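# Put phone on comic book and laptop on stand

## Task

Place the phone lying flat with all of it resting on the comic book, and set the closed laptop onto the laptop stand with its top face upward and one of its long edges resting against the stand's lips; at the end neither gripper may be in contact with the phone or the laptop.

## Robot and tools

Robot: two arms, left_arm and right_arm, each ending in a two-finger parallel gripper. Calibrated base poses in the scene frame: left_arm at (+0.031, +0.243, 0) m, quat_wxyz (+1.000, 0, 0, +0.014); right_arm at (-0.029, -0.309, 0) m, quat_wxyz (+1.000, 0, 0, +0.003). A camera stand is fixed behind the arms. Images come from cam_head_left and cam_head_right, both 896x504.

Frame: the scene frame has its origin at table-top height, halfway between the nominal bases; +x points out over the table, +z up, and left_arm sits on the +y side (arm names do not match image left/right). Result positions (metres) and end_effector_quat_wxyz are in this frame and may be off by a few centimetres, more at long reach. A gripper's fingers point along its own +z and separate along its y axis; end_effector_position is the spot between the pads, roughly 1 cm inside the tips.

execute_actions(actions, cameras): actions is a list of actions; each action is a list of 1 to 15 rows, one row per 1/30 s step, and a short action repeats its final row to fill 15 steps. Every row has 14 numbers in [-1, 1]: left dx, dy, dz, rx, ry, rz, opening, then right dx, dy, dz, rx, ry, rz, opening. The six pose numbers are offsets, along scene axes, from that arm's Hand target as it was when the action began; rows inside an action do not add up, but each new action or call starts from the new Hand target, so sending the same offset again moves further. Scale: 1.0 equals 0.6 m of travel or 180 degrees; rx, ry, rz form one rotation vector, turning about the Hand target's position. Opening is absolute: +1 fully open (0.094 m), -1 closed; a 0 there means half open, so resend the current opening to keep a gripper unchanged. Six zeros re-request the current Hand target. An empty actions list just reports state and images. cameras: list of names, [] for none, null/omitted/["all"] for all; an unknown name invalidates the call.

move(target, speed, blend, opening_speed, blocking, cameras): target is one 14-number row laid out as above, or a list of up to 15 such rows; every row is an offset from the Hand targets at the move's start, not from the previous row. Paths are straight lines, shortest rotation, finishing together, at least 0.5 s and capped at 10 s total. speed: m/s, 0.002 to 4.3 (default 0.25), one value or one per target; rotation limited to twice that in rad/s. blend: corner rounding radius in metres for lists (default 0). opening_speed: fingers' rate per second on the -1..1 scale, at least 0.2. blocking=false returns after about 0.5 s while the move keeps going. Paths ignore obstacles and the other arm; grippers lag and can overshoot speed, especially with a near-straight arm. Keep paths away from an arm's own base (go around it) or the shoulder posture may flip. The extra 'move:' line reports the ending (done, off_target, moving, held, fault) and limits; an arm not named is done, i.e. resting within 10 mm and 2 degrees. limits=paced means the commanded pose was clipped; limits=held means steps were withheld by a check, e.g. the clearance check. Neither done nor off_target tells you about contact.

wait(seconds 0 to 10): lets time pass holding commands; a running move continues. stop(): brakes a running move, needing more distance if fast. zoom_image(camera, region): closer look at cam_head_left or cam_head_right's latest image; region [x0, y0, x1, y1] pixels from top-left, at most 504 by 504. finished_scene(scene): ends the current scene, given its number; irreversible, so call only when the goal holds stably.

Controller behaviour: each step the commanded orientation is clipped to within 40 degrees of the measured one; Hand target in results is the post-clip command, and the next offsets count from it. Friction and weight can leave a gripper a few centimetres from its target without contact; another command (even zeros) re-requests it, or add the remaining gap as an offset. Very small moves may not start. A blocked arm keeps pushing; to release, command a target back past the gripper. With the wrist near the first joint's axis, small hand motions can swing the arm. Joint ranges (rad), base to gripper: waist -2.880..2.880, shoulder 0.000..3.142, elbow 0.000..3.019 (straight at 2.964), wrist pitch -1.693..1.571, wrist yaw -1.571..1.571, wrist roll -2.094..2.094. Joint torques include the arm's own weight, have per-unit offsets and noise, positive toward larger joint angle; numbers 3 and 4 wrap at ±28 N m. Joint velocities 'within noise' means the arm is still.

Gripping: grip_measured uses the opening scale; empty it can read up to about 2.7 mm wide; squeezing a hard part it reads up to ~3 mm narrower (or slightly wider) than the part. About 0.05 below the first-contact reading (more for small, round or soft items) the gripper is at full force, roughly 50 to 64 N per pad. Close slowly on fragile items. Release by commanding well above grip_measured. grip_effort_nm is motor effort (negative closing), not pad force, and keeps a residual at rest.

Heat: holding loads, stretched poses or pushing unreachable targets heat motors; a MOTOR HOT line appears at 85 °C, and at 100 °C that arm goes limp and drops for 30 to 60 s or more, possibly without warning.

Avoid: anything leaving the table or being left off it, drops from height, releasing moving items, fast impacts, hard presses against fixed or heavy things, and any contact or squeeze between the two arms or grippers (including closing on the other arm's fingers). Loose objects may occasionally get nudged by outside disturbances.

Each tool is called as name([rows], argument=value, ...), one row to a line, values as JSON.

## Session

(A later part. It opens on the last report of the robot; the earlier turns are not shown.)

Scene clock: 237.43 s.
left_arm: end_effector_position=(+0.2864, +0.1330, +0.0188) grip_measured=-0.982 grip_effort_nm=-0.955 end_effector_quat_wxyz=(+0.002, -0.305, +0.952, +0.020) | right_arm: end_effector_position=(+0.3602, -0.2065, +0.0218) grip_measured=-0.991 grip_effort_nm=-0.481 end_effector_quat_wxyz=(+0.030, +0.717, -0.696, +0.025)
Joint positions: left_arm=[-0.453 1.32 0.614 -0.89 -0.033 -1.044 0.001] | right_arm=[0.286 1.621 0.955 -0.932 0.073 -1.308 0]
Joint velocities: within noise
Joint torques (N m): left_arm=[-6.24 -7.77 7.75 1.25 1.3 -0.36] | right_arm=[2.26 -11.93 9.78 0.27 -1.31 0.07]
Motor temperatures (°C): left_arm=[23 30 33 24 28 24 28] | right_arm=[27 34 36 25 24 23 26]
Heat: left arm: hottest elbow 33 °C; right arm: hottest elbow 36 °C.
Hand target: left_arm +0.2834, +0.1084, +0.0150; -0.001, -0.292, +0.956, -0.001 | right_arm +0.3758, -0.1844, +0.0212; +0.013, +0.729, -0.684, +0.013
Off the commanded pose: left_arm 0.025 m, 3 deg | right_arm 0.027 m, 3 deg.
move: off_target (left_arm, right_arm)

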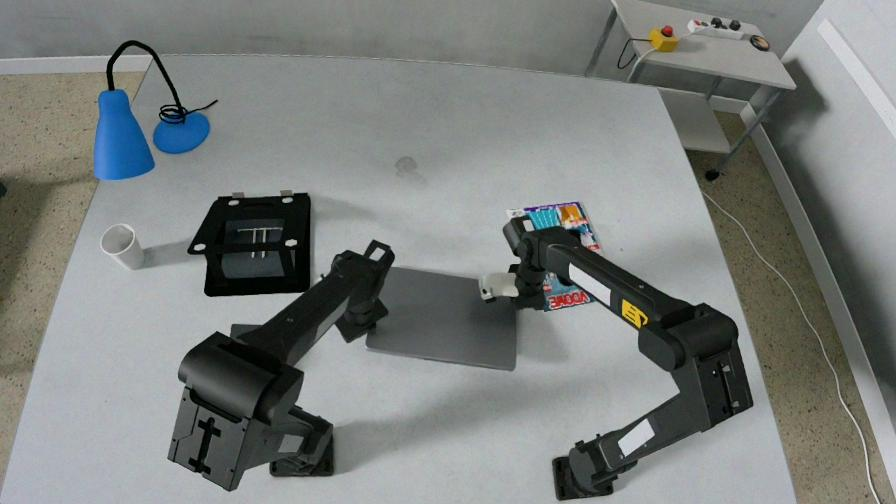

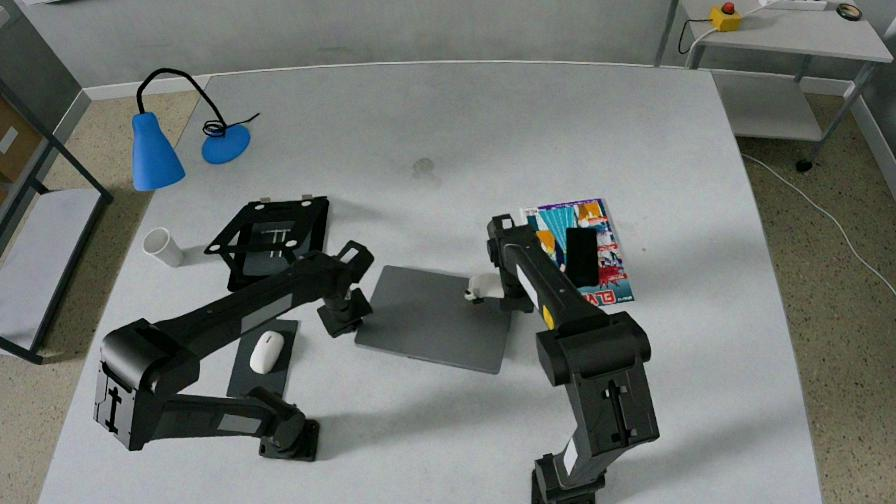

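move(target=[-0.05,-0.005,0,0,0,0.06,-1,0.08,0.015,0,0,0,0.06,-1], speed=0.1)

zoom_image(camera="cam_head_right", region=[320, 200, 580, 420])

zoom_image(camera="cam_head_left", region=[320, 200, 580, 420])

Scene clock: 243.83 s.
left_arm: end_effector_position=(+0.2546, +0.1173, +0.0179) grip_measured=-0.982 grip_effort_nm=-0.955 end_effector_quat_wxyz=(-0.002, -0.385, +0.923, +0.011) | right_arm: end_effector_position=(+0.4156, -0.1880, +0.0244) grip_measured=-0.991 grip_effort_nm=-0.476 end_effector_quat_wxyz=(+0.013, +0.783, -0.621, +0.026)
Joint positions: left_arm=[-0.545 1.256 0.556 -0.891 -0.011 -1.307 0.001] | right_arm=[0.284 1.727 1.107 -0.942 0.057 -1.511 0]
Joint velocities: within noise
Joint torques (N m): left_arm=[-3.72 -7.36 7.71 1.28 0.41 -0.23] | right_arm=[1.49 -14.21 9.57 -0.42 -0.72 0.04]
Motor temperatures (°C): left_arm=[23 29 32 24 28 24 28] | right_arm=[27 34 36 25 25 23 26]
Heat: left arm: hottest elbow 32 °C; right arm: hottest elbow 36 °C.
Hand target: left_arm +0.2534, +0.1053, +0.0150; -0.001, -0.381, +0.925, -0.001 | right_arm +0.4240, -0.1754, +0.0212; +0.011, +0.790, -0.612, +0.014
Off the commanded pose: left_arm 0.012 m, 1 deg | right_arm 0.015 m, 2 deg.
move: off_target (left_arm, right_arm)

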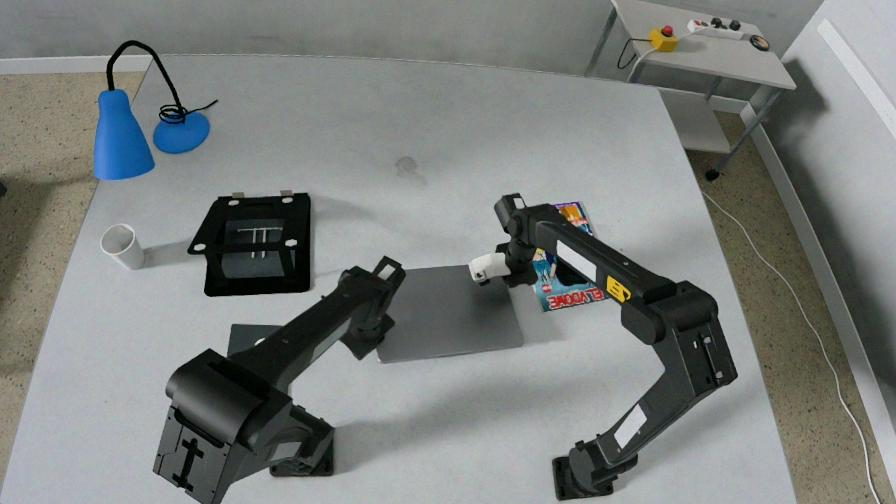

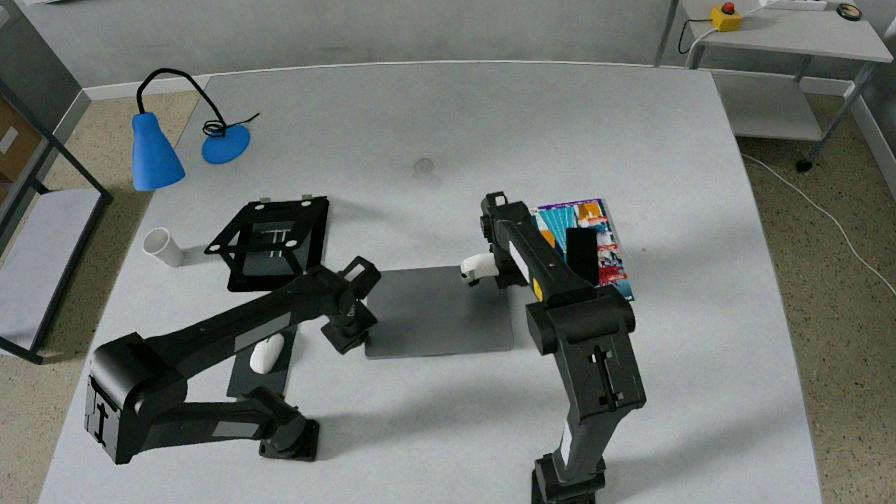

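Scaled by 1.938.

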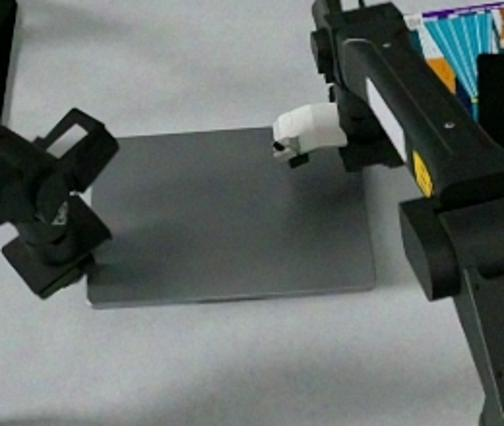

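Scaled by 1.938.

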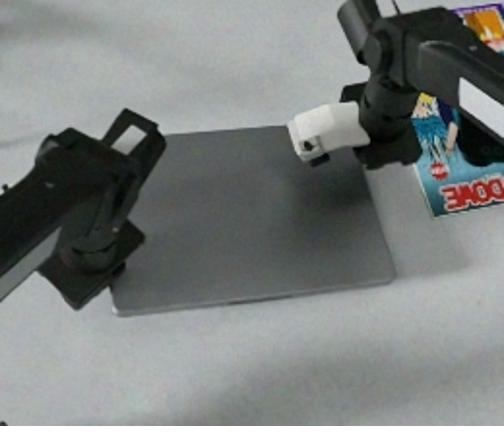

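move([
  [0.01,0.1,0.02,0,0,0,-1,0,-0.07,0.03,0,0,0,-1],
  [0.033,0.133,0.217,0,0,-0.715,-1,-0.033,-0.15,0.18,0,0,0,-1],
  [0.083,0.12,0.125,-0.102,-0.291,-0.671,0.2,-0.067,-0.15,0.117,0.246,0.045,-0.045,0.2],
], blend=[0.03,0,0], speed=0.4)

zoom_image(camera="cam_head_right", region=[300, 200, 620, 420])

zoom_image(camera="cam_head_left", region=[300, 200, 620, 420])

Scene clock: 285.97 s.
left_arm: end_effector_position=(+0.3023, +0.1738, +0.0933) grip_measured=+0.197 grip_effort_nm=0.134 end_effector_quat_wxyz=(+0.282, +0.622, +0.684, -0.255) | right_arm: end_effector_position=(+0.3886, -0.2627, +0.1010) grip_measured=+0.198 grip_effort_nm=0.071 end_effector_quat_wxyz=(-0.251, +0.698, -0.619, -0.259)
Joint positions: left_arm=[0.174 1.232 0.619 -1.06 0.774 1.72 0.056] | right_arm=[-0.167 1.657 1.107 -1.232 -0.712 -1.931 0.056]
Joint velocities: within noise
Joint torques (N m): left_arm=[0.38 -6.53 8.13 0.27 0.66 0.05] | right_arm=[-0.09 -13.98 6.15 -0.62 -0.48 0.09]
Motor temperatures (°C): left_arm=[23 28 32 24 28 24 29] | right_arm=[27 35 36 25 25 23 26]
Heat: left arm: hottest elbow 32 °C; right arm: hottest elbow 36 °C.
Hand target: left_arm +0.3032, +0.1773, +0.0900; +0.284, +0.618, +0.687, -0.255 | right_arm +0.3836, -0.2654, +0.0913; -0.244, +0.691, -0.623, -0.273
Off the commanded pose: left_arm 0.005 m, 1 deg | right_arm 0.011 m, 2 deg.
move: off_target (right_arm); target 3's new opening was sent with right_arm's hand 0.011 m and 2 deg from that target

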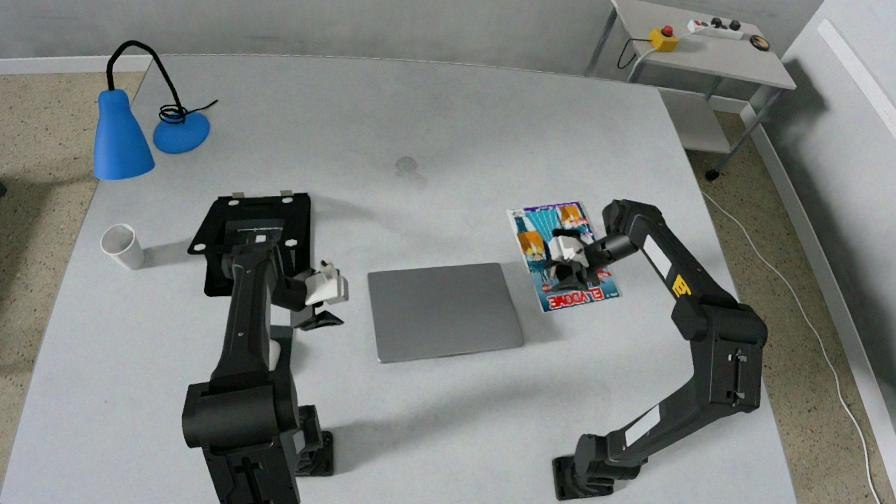

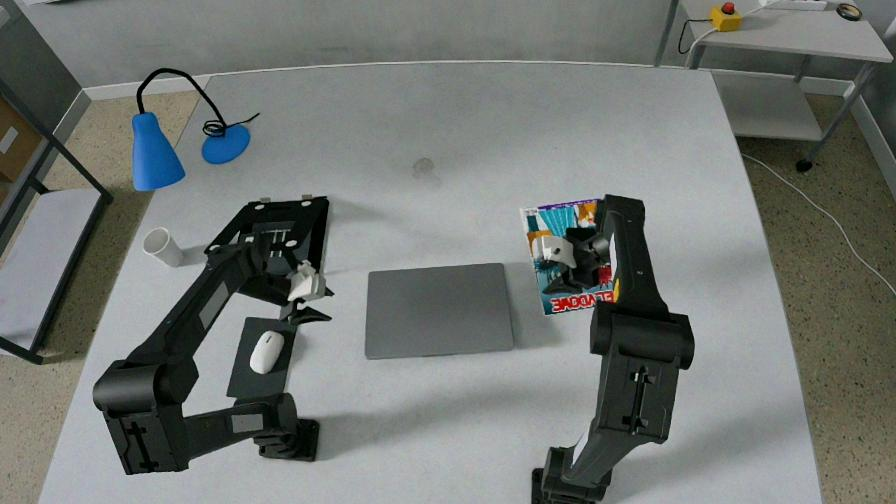

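Scaled by 1.575.

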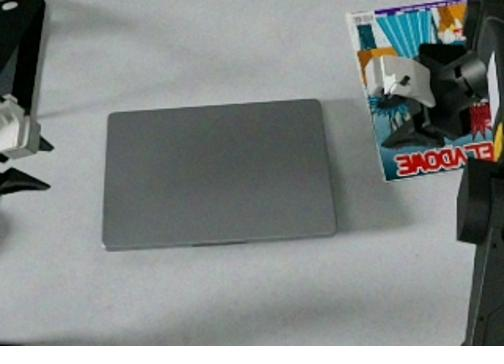

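Scaled by 1.575.

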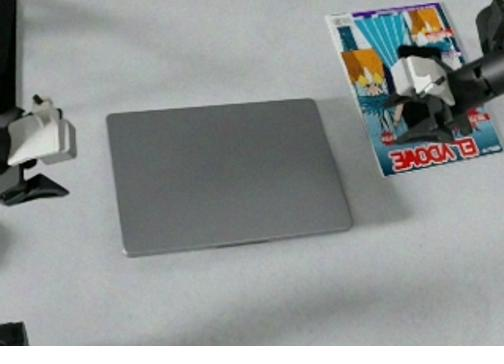

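move([
  [0.01,-0.02,-0.128,0,0,0,0.2,-0.03,0.02,-0.135,0,0,0,0.2],
  [0.01,-0.085,-0.128,0,0,0,0.2,-0.036,0.09,-0.14,0,0,0,0.2],
], speed=0.15)

zoom_image(camera="cam_head_right", region=[330, 220, 580, 400])

zoom_image(camera="cam_head_left", region=[330, 220, 580, 400])

Scene clock: 296.50 s.
left_arm: end_effector_position=(+0.3118, +0.1304, +0.0127) grip_measured=+0.198 grip_effort_nm=0.129 end_effector_quat_wxyz=(+0.283, +0.614, +0.690, -0.257) | right_arm: end_effector_position=(+0.3686, -0.2145, +0.0143) grip_measured=+0.199 grip_effort_nm=0.066 end_effector_quat_wxyz=(-0.251, +0.692, -0.620, -0.271)
Joint positions: left_arm=[0.01 1.425 0.498 -0.576 0.783 1.465 0.056] | right_arm=[-0.063 1.75 0.94 -0.9 -0.746 -1.793 0.056]
Joint velocities: within noise
Joint torques (N m): left_arm=[-2.9 -9.82 5.6 0.92 0.36 -0.09] | right_arm=[1.14 -15.33 4.14 0.43 -0.18 0.27]
Motor temperatures (°C): left_arm=[23 27 32 24 28 24 28] | right_arm=[27 34 35 25 25 23 25]
Heat: left arm: hottest elbow 32 °C; right arm: hottest elbow 35 °C.
Hand target: left_arm +0.3092, +0.1264, +0.0132; +0.285, +0.618, +0.687, -0.255 | right_arm +0.3622, -0.2114, +0.0073; -0.244, +0.691, -0.623, -0.273
Off the commanded pose: left_arm 0.005 m, 1 deg | right_arm 0.010 m, 1 deg.
move: done

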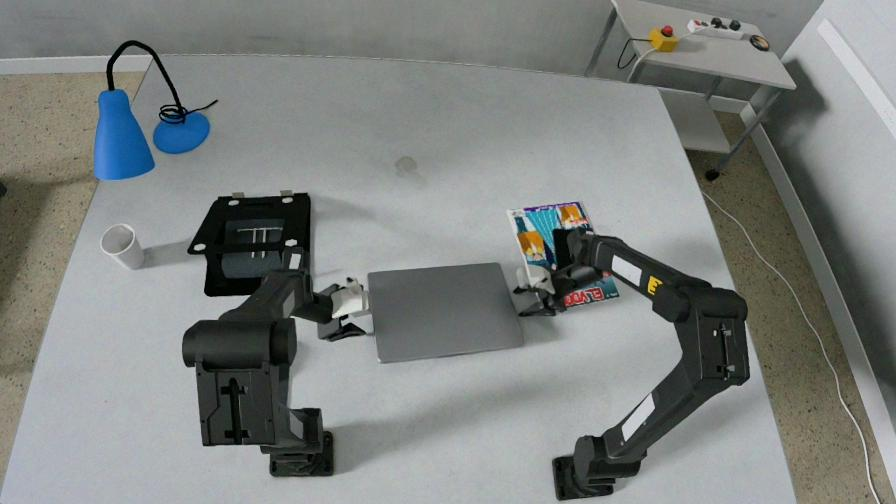

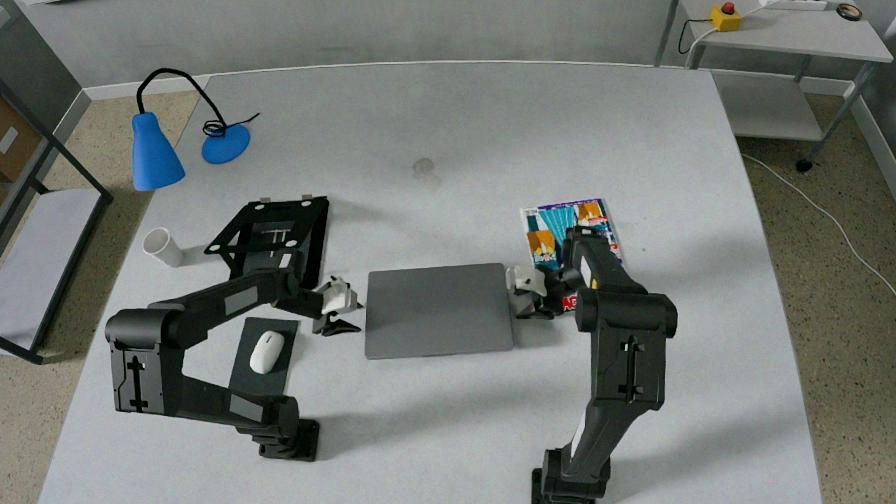

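Scaled by 2.016.

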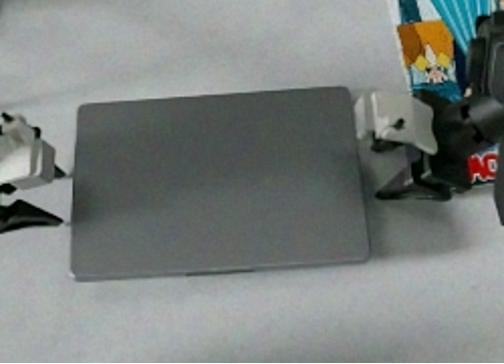

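Scaled by 2.016.

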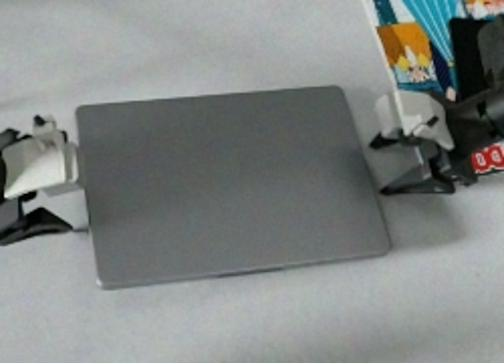

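move(target=[0.008,-0.085,0.005,0,0,0,0.2,-0.012,0.085,0.01,0,0,0,0.2], speed=0.06)

zoom_image(camera="cam_head_left", region=[330, 220, 580, 400])

Scene clock: 301.37 s.
left_arm: end_effector_position=(+0.3174, +0.1054, +0.0123) grip_measured=+0.198 grip_effort_nm=0.120 end_effector_quat_wxyz=(+0.277, +0.602, +0.710, -0.238) | right_arm: end_effector_position=(+0.3687, -0.1959, +0.0144) grip_measured=+0.199 grip_effort_nm=0.051 end_effector_quat_wxyz=(-0.248, +0.688, -0.635, -0.248)
Joint positions: left_arm=[-0.103 1.391 0.474 -0.444 0.723 1.252 0.056] | right_arm=[-0.006 1.709 0.899 -0.796 -0.715 -1.664 0.056]
Joint velocities: within noise
Joint torques (N m): left_arm=[-7.24 -8.82 7.02 2.04 1.5 -0.35] | right_arm=[5.77 -15.15 4.23 0.47 -1.58 0.54]
Motor temperatures (°C): left_arm=[23 27 32 24 28 24 28] | right_arm=[27 34 35 25 25 23 25]
Heat: left arm: hottest elbow 32 °C; right arm: hottest elbow 35 °C.
Hand target: left_arm +0.3140, +0.0753, +0.0162; +0.285, +0.619, +0.687, -0.255 | right_arm +0.3548, -0.1604, +0.0133; -0.244, +0.691, -0.623, -0.273
Off the commanded pose: left_arm 0.030 m, 4 deg | right_arm 0.038 m, 3 deg.
move: off_target (left_arm, right_arm)

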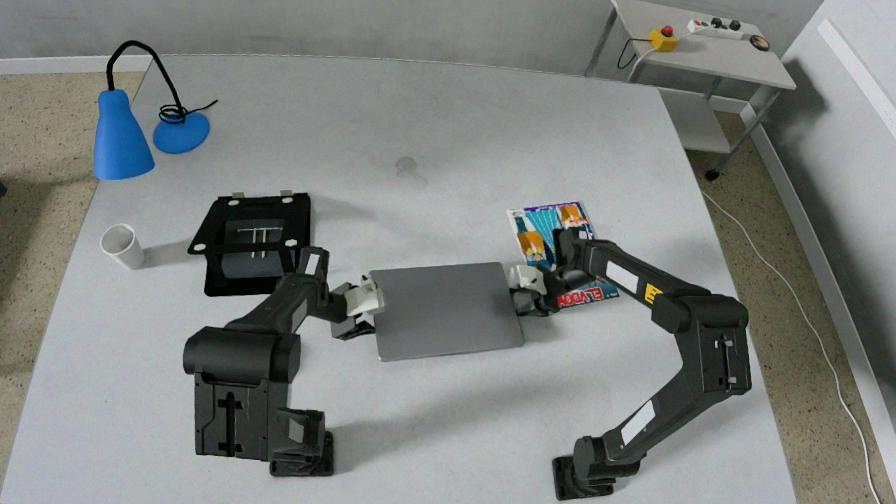

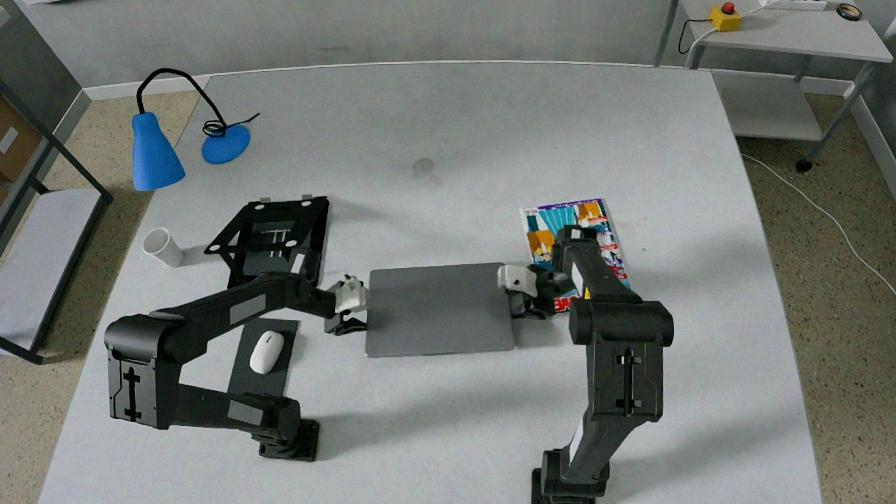

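Scaled by 2.016.

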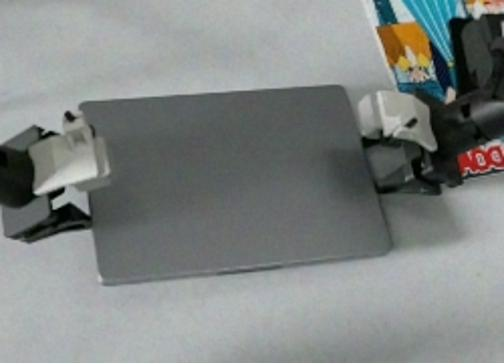

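move([
  [0.004,-0.05,0.0,0,0,0,0.2,-0.006,0.05,0.0,0,0,0,0.2],
  [0.004,-0.05,0.1,0,0,0,0.2,-0.006,0.05,0.1,0,0,0,0.2],
], speed=0.06)

zoom_image(camera="cam_head_left", region=[330, 220, 580, 400])

zoom_image(camera="cam_head_right", region=[330, 220, 580, 400])

Scene clock: 307.23 s.
left_arm: end_effector_position=(+0.2897, +0.0960, +0.0290) grip_measured=+0.198 grip_effort_nm=0.125 end_effector_quat_wxyz=(+0.220, +0.579, +0.746, -0.243) | right_arm: end_effector_position=(+0.3599, -0.2030, +0.0330) grip_measured=+0.199 grip_effort_nm=0.061 end_effector_quat_wxyz=(-0.220, +0.681, -0.660, -0.229)
Joint positions: left_arm=[-0.182 1.27 0.471 -0.593 0.647 1.107 0.056] | right_arm=[0 1.632 0.888 -0.849 -0.646 -1.604 0.056]
Joint velocities: within noise
Joint torques (N m): left_arm=[-9.35 -12.04 14.08 1.78 3.55 -0.1] | right_arm=[9.7 -18.61 7.61 -1.32 -3.94 0.77]
Motor temperatures (°C): left_arm=[23 27 32 24 30 24 28] | right_arm=[27 35 35 25 29 23 25]
Heat: left arm: hottest elbow 32 °C; right arm: hottest shoulder 35 °C.
Hand target: left_arm +0.3164, +0.0454, +0.0761; +0.284, +0.618, +0.687, -0.255 | right_arm +0.3514, -0.1305, +0.0734; -0.244, +0.691, -0.623, -0.273
Off the commanded pose: left_arm 0.074 m, 11 deg | right_arm 0.083 m, 7 deg.
move: off_target (left_arm, right_arm)

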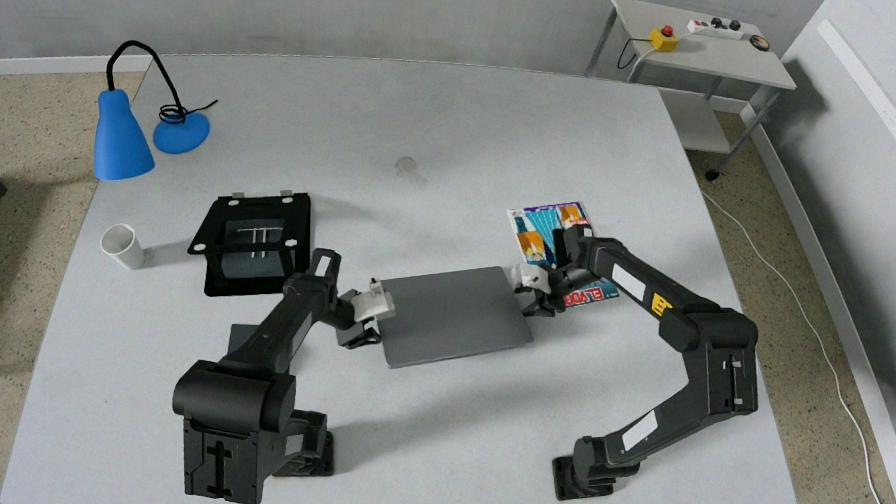

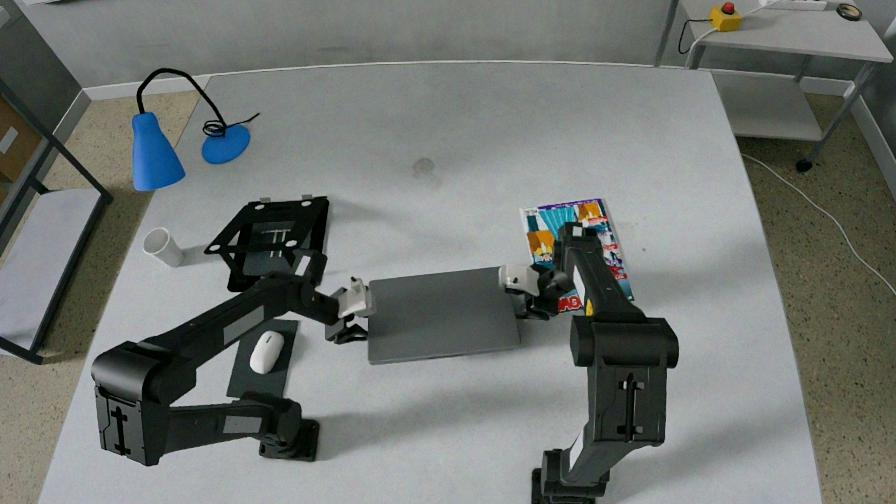

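Scaled by 2.016.

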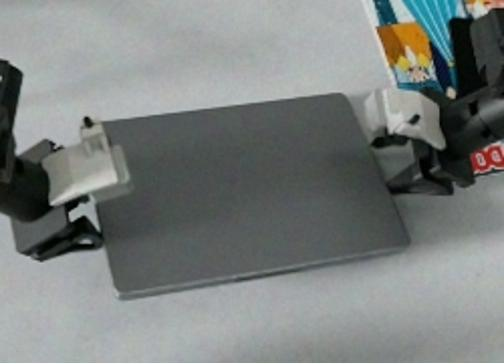

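Scaled by 2.016.

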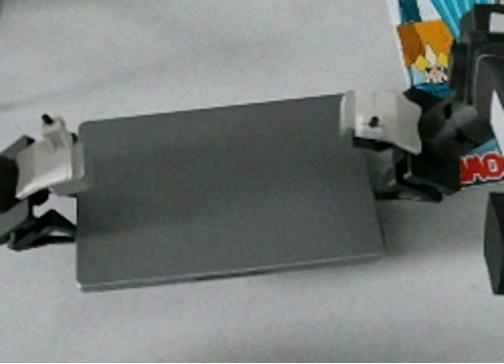

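move(target=[0,-0.02,0.13,0,0,0,0.2,0,0.02,0.13,0,0,0,0.2], speed=0.08)

zoom_image(camera="cam_head_left", region=[330, 220, 580, 400])

zoom_image(camera="cam_head_right", region=[330, 220, 580, 400])

Scene clock: 312.53 s.
left_arm: end_effector_position=(+0.2392, +0.0997, +0.0632) grip_measured=+0.199 grip_effort_nm=0.090 end_effector_quat_wxyz=(+0.151, +0.540, +0.783, -0.269) | right_arm: end_effector_position=(+0.3590, -0.1885, +0.1167) grip_measured=+0.199 grip_effort_nm=0.066 end_effector_quat_wxyz=(-0.228, +0.681, -0.657, -0.229)
Joint positions: left_arm=[-0.214 1.08 0.471 -0.892 0.623 0.999 0.056] | right_arm=[0.033 1.481 0.974 -1.051 -0.658 -1.563 0.056]
Joint velocities: within noise
Joint torques (N m): left_arm=[-7.94 -10.29 25.2 2.1 4.13 0.74] | right_arm=[9.7 -15.5 10.17 -1.06 -3.49 0.82]
Motor temperatures (°C): left_arm=[23 27 34 24 36 24 28] | right_arm=[27 35 35 25 36 24 25]
Heat: left arm: hottest wrist yaw 36 °C; right arm: hottest wrist yaw 36 °C.
Hand target: left_arm +0.3164, +0.0334, +0.1541; +0.284, +0.618, +0.687, -0.255 | right_arm +0.3513, -0.1184, +0.1513; -0.244, +0.691, -0.623, -0.273
Off the commanded pose: left_arm 0.137 m, 21 deg | right_arm 0.079 m, 7 deg.
move: off_target (left_arm, right_arm)

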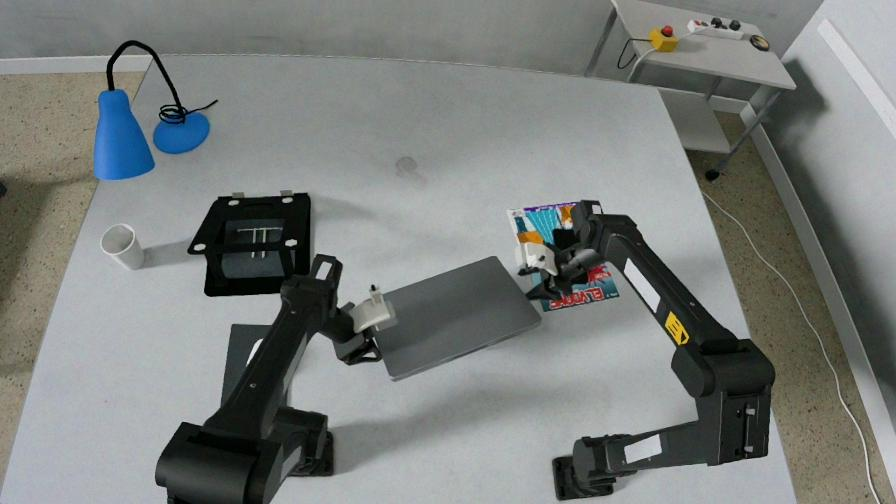

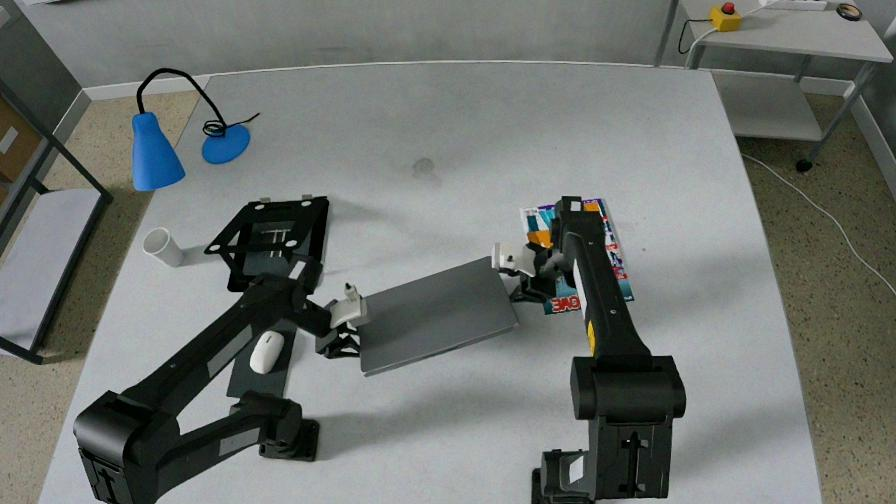

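Scaled by 2.016.

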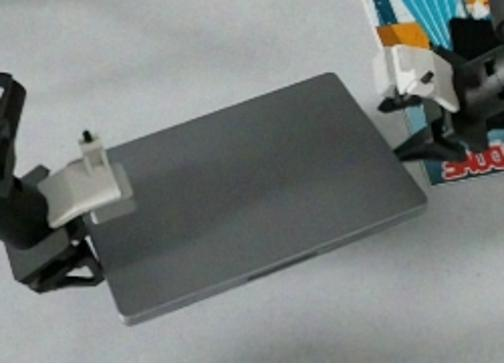

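Scaled by 2.016.

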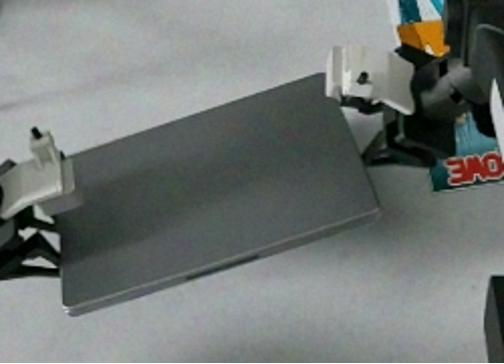

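move(target=[0.03,0.0,-0.235,0,0,0,0.2,0,0,-0.235,0,0,0,0.2], speed=0.07)

zoom_image(camera="cam_head_left", region=[330, 220, 580, 400])

zoom_image(camera="cam_head_right", region=[330, 220, 580, 400])

Scene clock: 329.07 s.
left_arm: end_effector_position=(+0.3122, +0.0841, +0.0140) grip_measured=+0.199 grip_effort_nm=0.085 end_effector_quat_wxyz=(+0.256, +0.582, +0.735, -0.235) | right_arm: end_effector_position=(+0.3899, -0.2093, +0.0181) grip_measured=+0.199 grip_effort_nm=0.061 end_effector_quat_wxyz=(-0.244, +0.697, -0.651, -0.175)
Joint positions: left_arm=[-0.202 1.359 0.464 -0.402 0.664 1.071 0.056] | right_arm=[-0.001 1.667 0.895 -0.707 -0.604 -1.606 0.056]
Joint velocities: within noise
Joint torques (N m): left_arm=[-9.23 -2.26 11.96 4.38 2.43 -0.07] | right_arm=[10.99 -12.86 3.74 -0.17 -4.85 1]
Motor temperatures (°C): left_arm=[23 27 43 24 51 24 28] | right_arm=[28 34 37 25 48 24 25]
Heat: left arm: hottest wrist yaw 51 °C; right arm: hottest wrist yaw 48 °C.
Hand target: left_arm +0.3346, +0.0334, +0.0132; +0.285, +0.618, +0.687, -0.255 | right_arm +0.3513, -0.1184, +0.0103; -0.244, +0.691, -0.623, -0.273
Off the commanded pose: left_arm 0.055 m, 8 deg | right_arm 0.099 m, 12 deg.
move: off_target (left_arm, right_arm)

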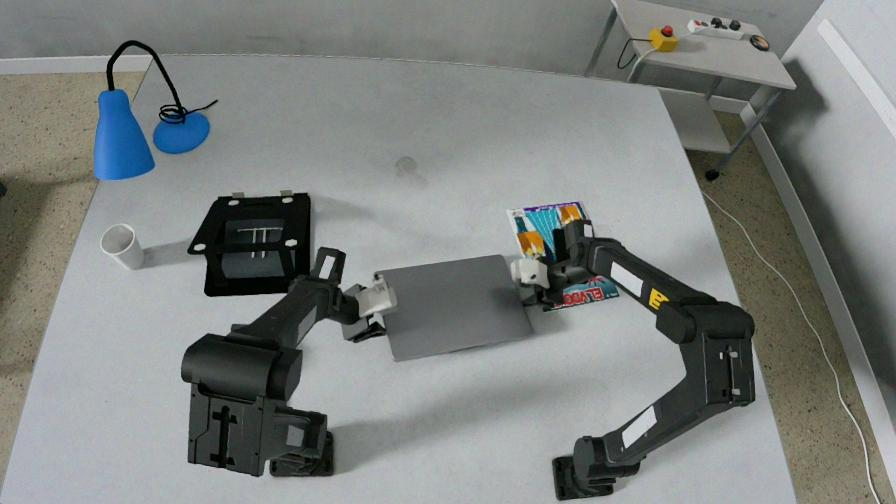

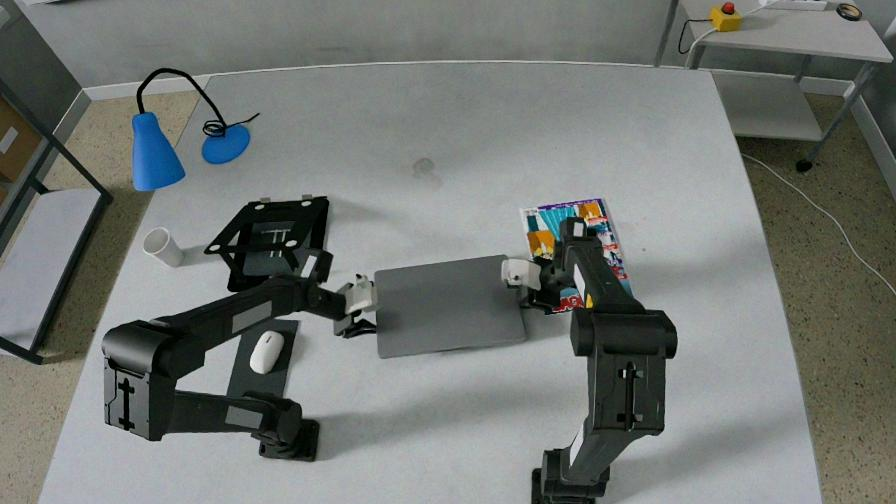

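Scaled by 2.016.

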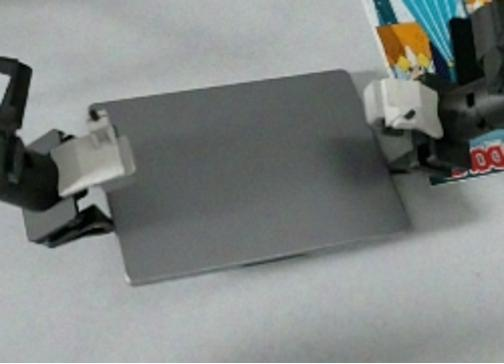

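Scaled by 2.016.

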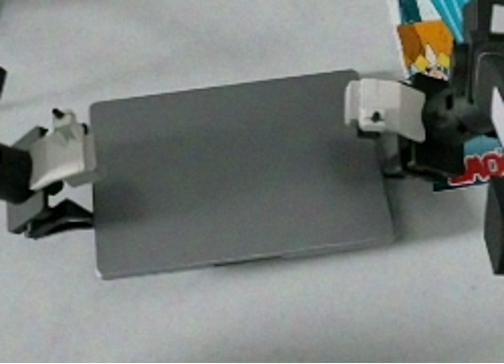

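move(target=[0.23,0.258,0.005,0,0,-0.04,0.2,0.14,0.165,0.01,0,0,-0.05,0.2], speed=0.12)

zoom_image(camera="cam_head_left", region=[300, 180, 580, 380])

Scene clock: 342.60 s.
left_arm: end_effector_position=(+0.4656, +0.2082, +0.0128) grip_measured=+0.199 grip_effort_nm=0.076 end_effector_quat_wxyz=(+0.265, +0.663, +0.655, -0.249) | right_arm: end_effector_position=(+0.4254, -0.0906, +0.0181) grip_measured=+0.199 grip_effort_nm=0.056 end_effector_quat_wxyz=(+0.252, -0.607, +0.719, +0.227)
Joint positions: left_arm=[0.163 1.814 1.037 -0.946 0.731 1.833 0.056] | right_arm=[0.239 1.755 0.98 -0.498 -0.634 -1.06 0.056]
Joint velocities: within noise
Joint torques (N m): left_arm=[-4.6 -14.56 9.96 -0.88 1.83 -0.18] | right_arm=[8.41 -11.93 11.36 1.94 -1.91 0.34]
Motor temperatures (°C): left_arm=[23 27 40 24 46 24 28] | right_arm=[28 34 36 25 63 24 25]
Heat: left arm: hottest wrist yaw 46 °C; right arm: hottest wrist yaw 63 °C.
Hand target: left_arm +0.4726, +0.1881, +0.0162; +0.268, +0.660, +0.647, -0.272 | right_arm +0.4354, -0.0194, +0.0163; +0.265, -0.640, +0.676, +0.253
Off the commanded pose: left_arm 0.021 m, 3 deg | right_arm 0.072 m, 7 deg.
move: off_target (left_arm, right_arm)

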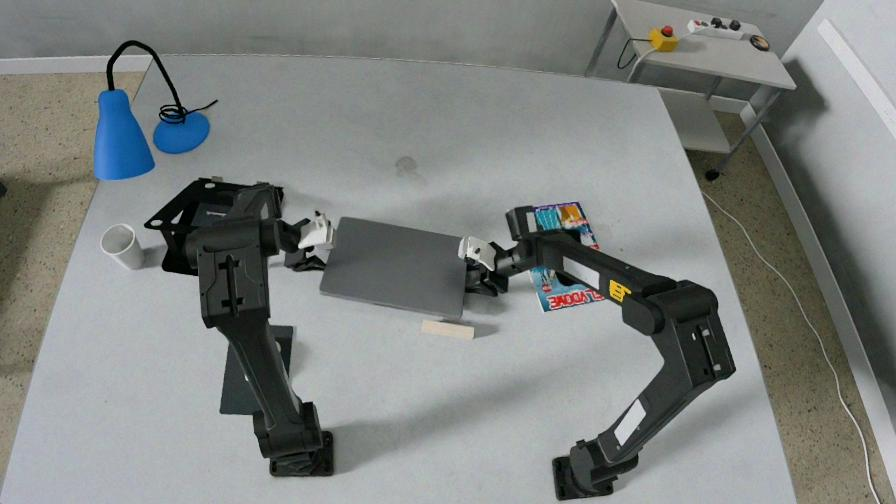

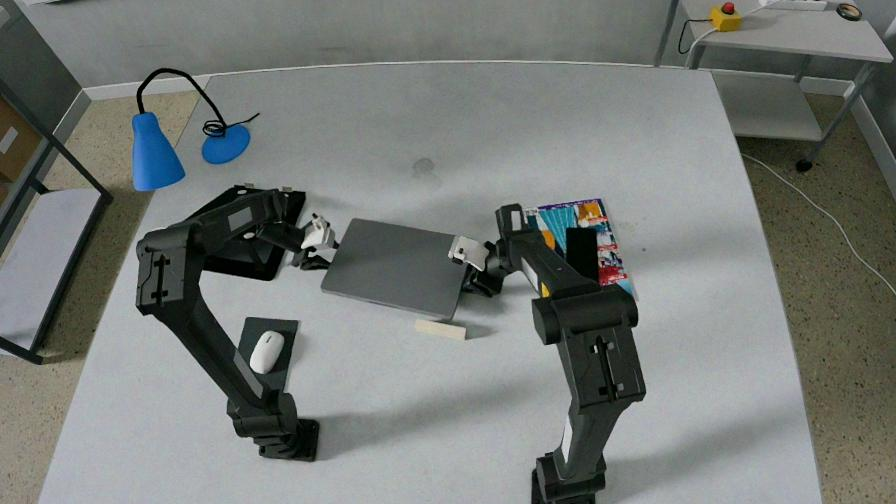

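Scaled by 1.800.

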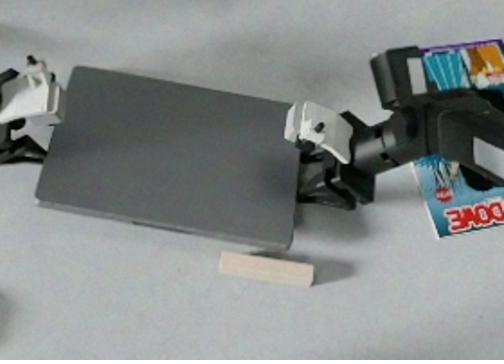

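move(target=[-0.01,0.06,0,0,0,0,0.2,0.0,-0.14,0,0,0,0,0.2], speed=0.15)

zoom_image(camera="cam_head_left", region=[100, 150, 350, 330])

zoom_image(camera="cam_head_left", region=[290, 180, 540, 360])

zoom_image(camera="cam_head_right", region=[290, 180, 540, 360])

Scene clock: 349.23 s.
left_arm: end_effector_position=(+0.4577, +0.2155, +0.0164) grip_measured=+0.199 grip_effort_nm=0.071 end_effector_quat_wxyz=(+0.264, +0.668, +0.642, -0.268) | right_arm: end_effector_position=(+0.4182, -0.1015, +0.0176) grip_measured=+0.199 grip_effort_nm=0.046 end_effector_quat_wxyz=(-0.262, +0.641, -0.674, -0.255)
Joint positions: left_arm=[0.188 1.828 1.055 -1.029 0.744 1.918 0.056] | right_arm=[0.195 1.776 0.99 -0.569 -0.722 -1.238 0.056]
Joint velocities: within noise
Joint torques (N m): left_arm=[0.62 -13.74 9.87 -0.77 0.74 0.07] | right_arm=[-0.26 -14.45 9.29 0.02 -0.46 0.07]
Motor temperatures (°C): left_arm=[23 27 39 24 44 24 28] | right_arm=[28 34 37 25 54 24 25]
Heat: left arm: hottest wrist yaw 44 °C; right arm: hottest wrist yaw 54 °C.
Hand target: left_arm +0.4666, +0.2242, +0.0162; +0.268, +0.660, +0.647, -0.272 | right_arm +0.4353, -0.1034, +0.0164; -0.265, +0.640, -0.676, -0.253
Off the commanded pose: left_arm 0.012 m, 1 deg | right_arm 0.017 m, 0 deg.
move: off_target (left_arm, right_arm)

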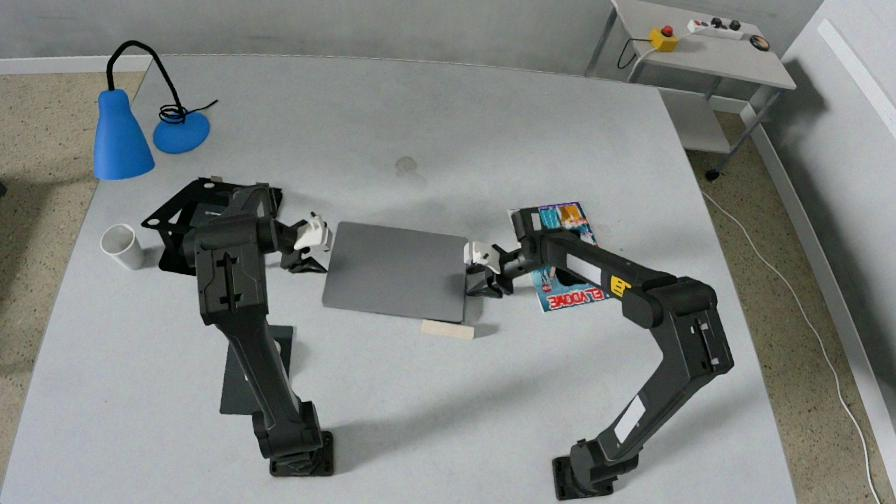

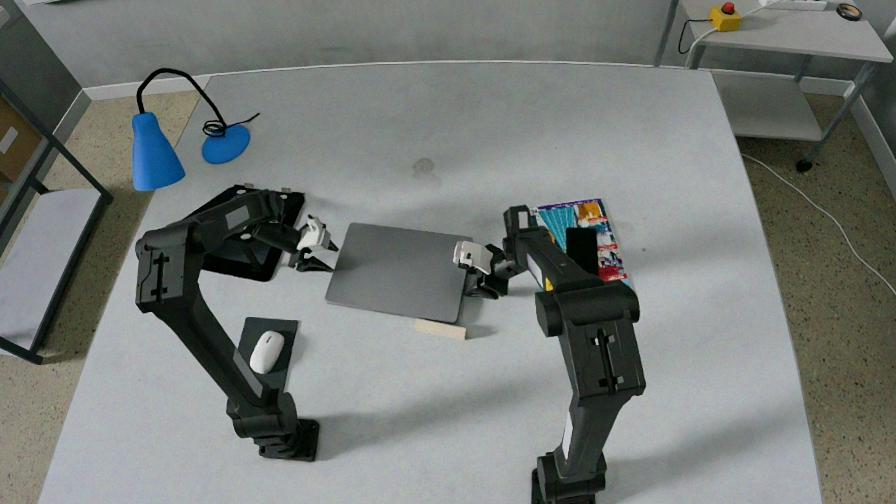

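Scaled by 2.016.

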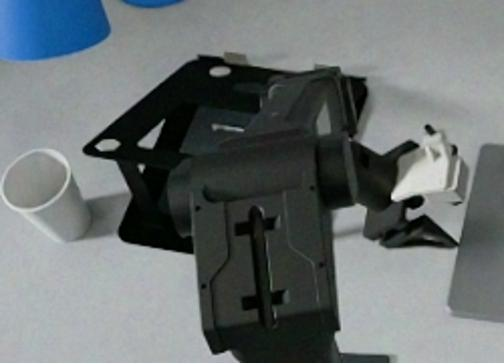

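Scaled by 2.016.

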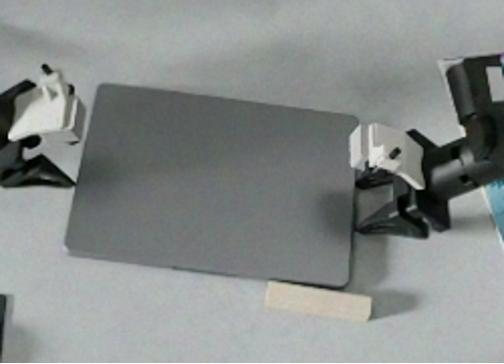

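Scaled by 2.016.

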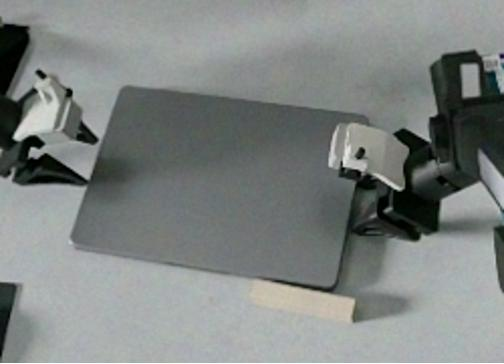

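move([
  [-0.02,-0.16,0.0,0,0,0,0.2,0.0,0.16,0.0,0,0,0,0.2],
  [-0.02,-0.19,0.13,0,0,0,0.2,0.0,0.2,0.13,0,0,0,0.2],
], speed=0.1)

zoom_image(camera="cam_head_left", region=[290, 180, 540, 360])

Scene clock: 357.37 s.
left_arm: end_effector_position=(+0.4752, +0.2072, +0.0709) grip_measured=+0.199 grip_effort_nm=0.076 end_effector_quat_wxyz=(+0.274, +0.646, +0.685, -0.196) | right_arm: end_effector_position=(+0.4073, -0.0872, +0.0232) grip_measured=+0.199 grip_effort_nm=0.051 end_effector_quat_wxyz=(+0.193, -0.604, +0.739, +0.228)
Joint positions: left_arm=[0.143 1.647 1.023 -0.929 0.687 1.677 0.056] | right_arm=[0.272 1.737 1.009 -0.643 -0.577 -1.033 0.056]
Joint velocities: within noise
Joint torques (N m): left_arm=[-14.04 -16.97 8.13 -2.54 3.78 -0.66] | right_arm=[10.4 -20.42 14.91 1.11 -3.49 0.68]
Motor temperatures (°C): left_arm=[23 27 38 24 42 24 27] | right_arm=[28 34 38 25 48 24 25]
Heat: left arm: hottest wrist yaw 42 °C; right arm: hottest wrist yaw 48 °C.
Hand target: left_arm +0.4545, +0.1101, +0.0941; +0.268, +0.660, +0.647, -0.272 | right_arm +0.4353, +0.0166, +0.0942; +0.264, -0.640, +0.676, +0.253
Off the commanded pose: left_arm 0.102 m, 10 deg | right_arm 0.129 m, 12 deg.
move: off_target (left_arm, right_arm)

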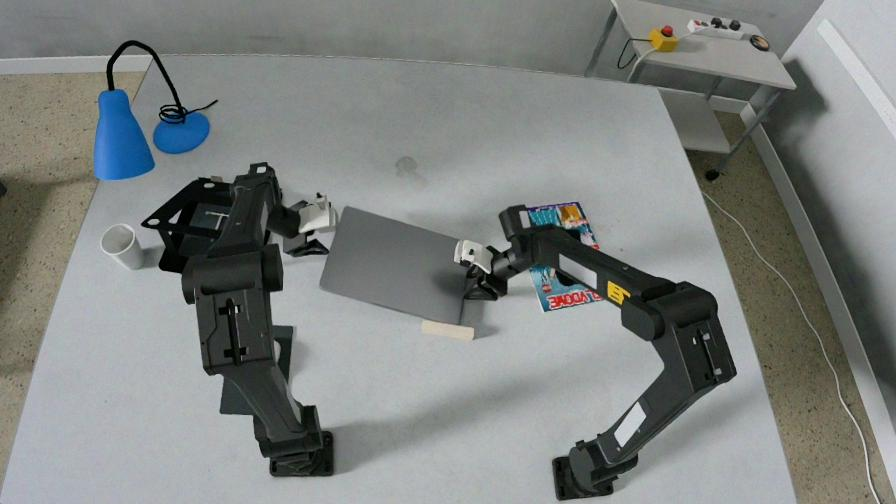

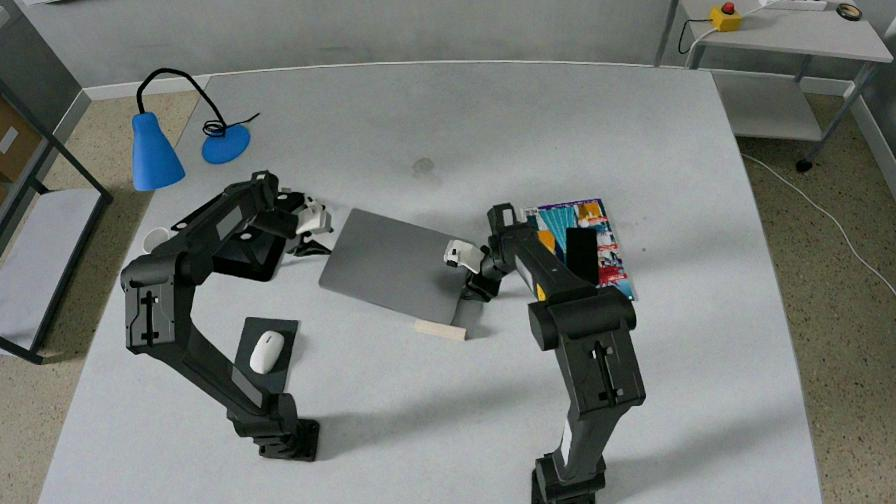

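Scaled by 2.016.

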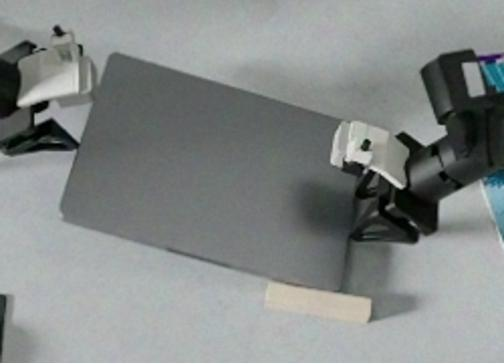

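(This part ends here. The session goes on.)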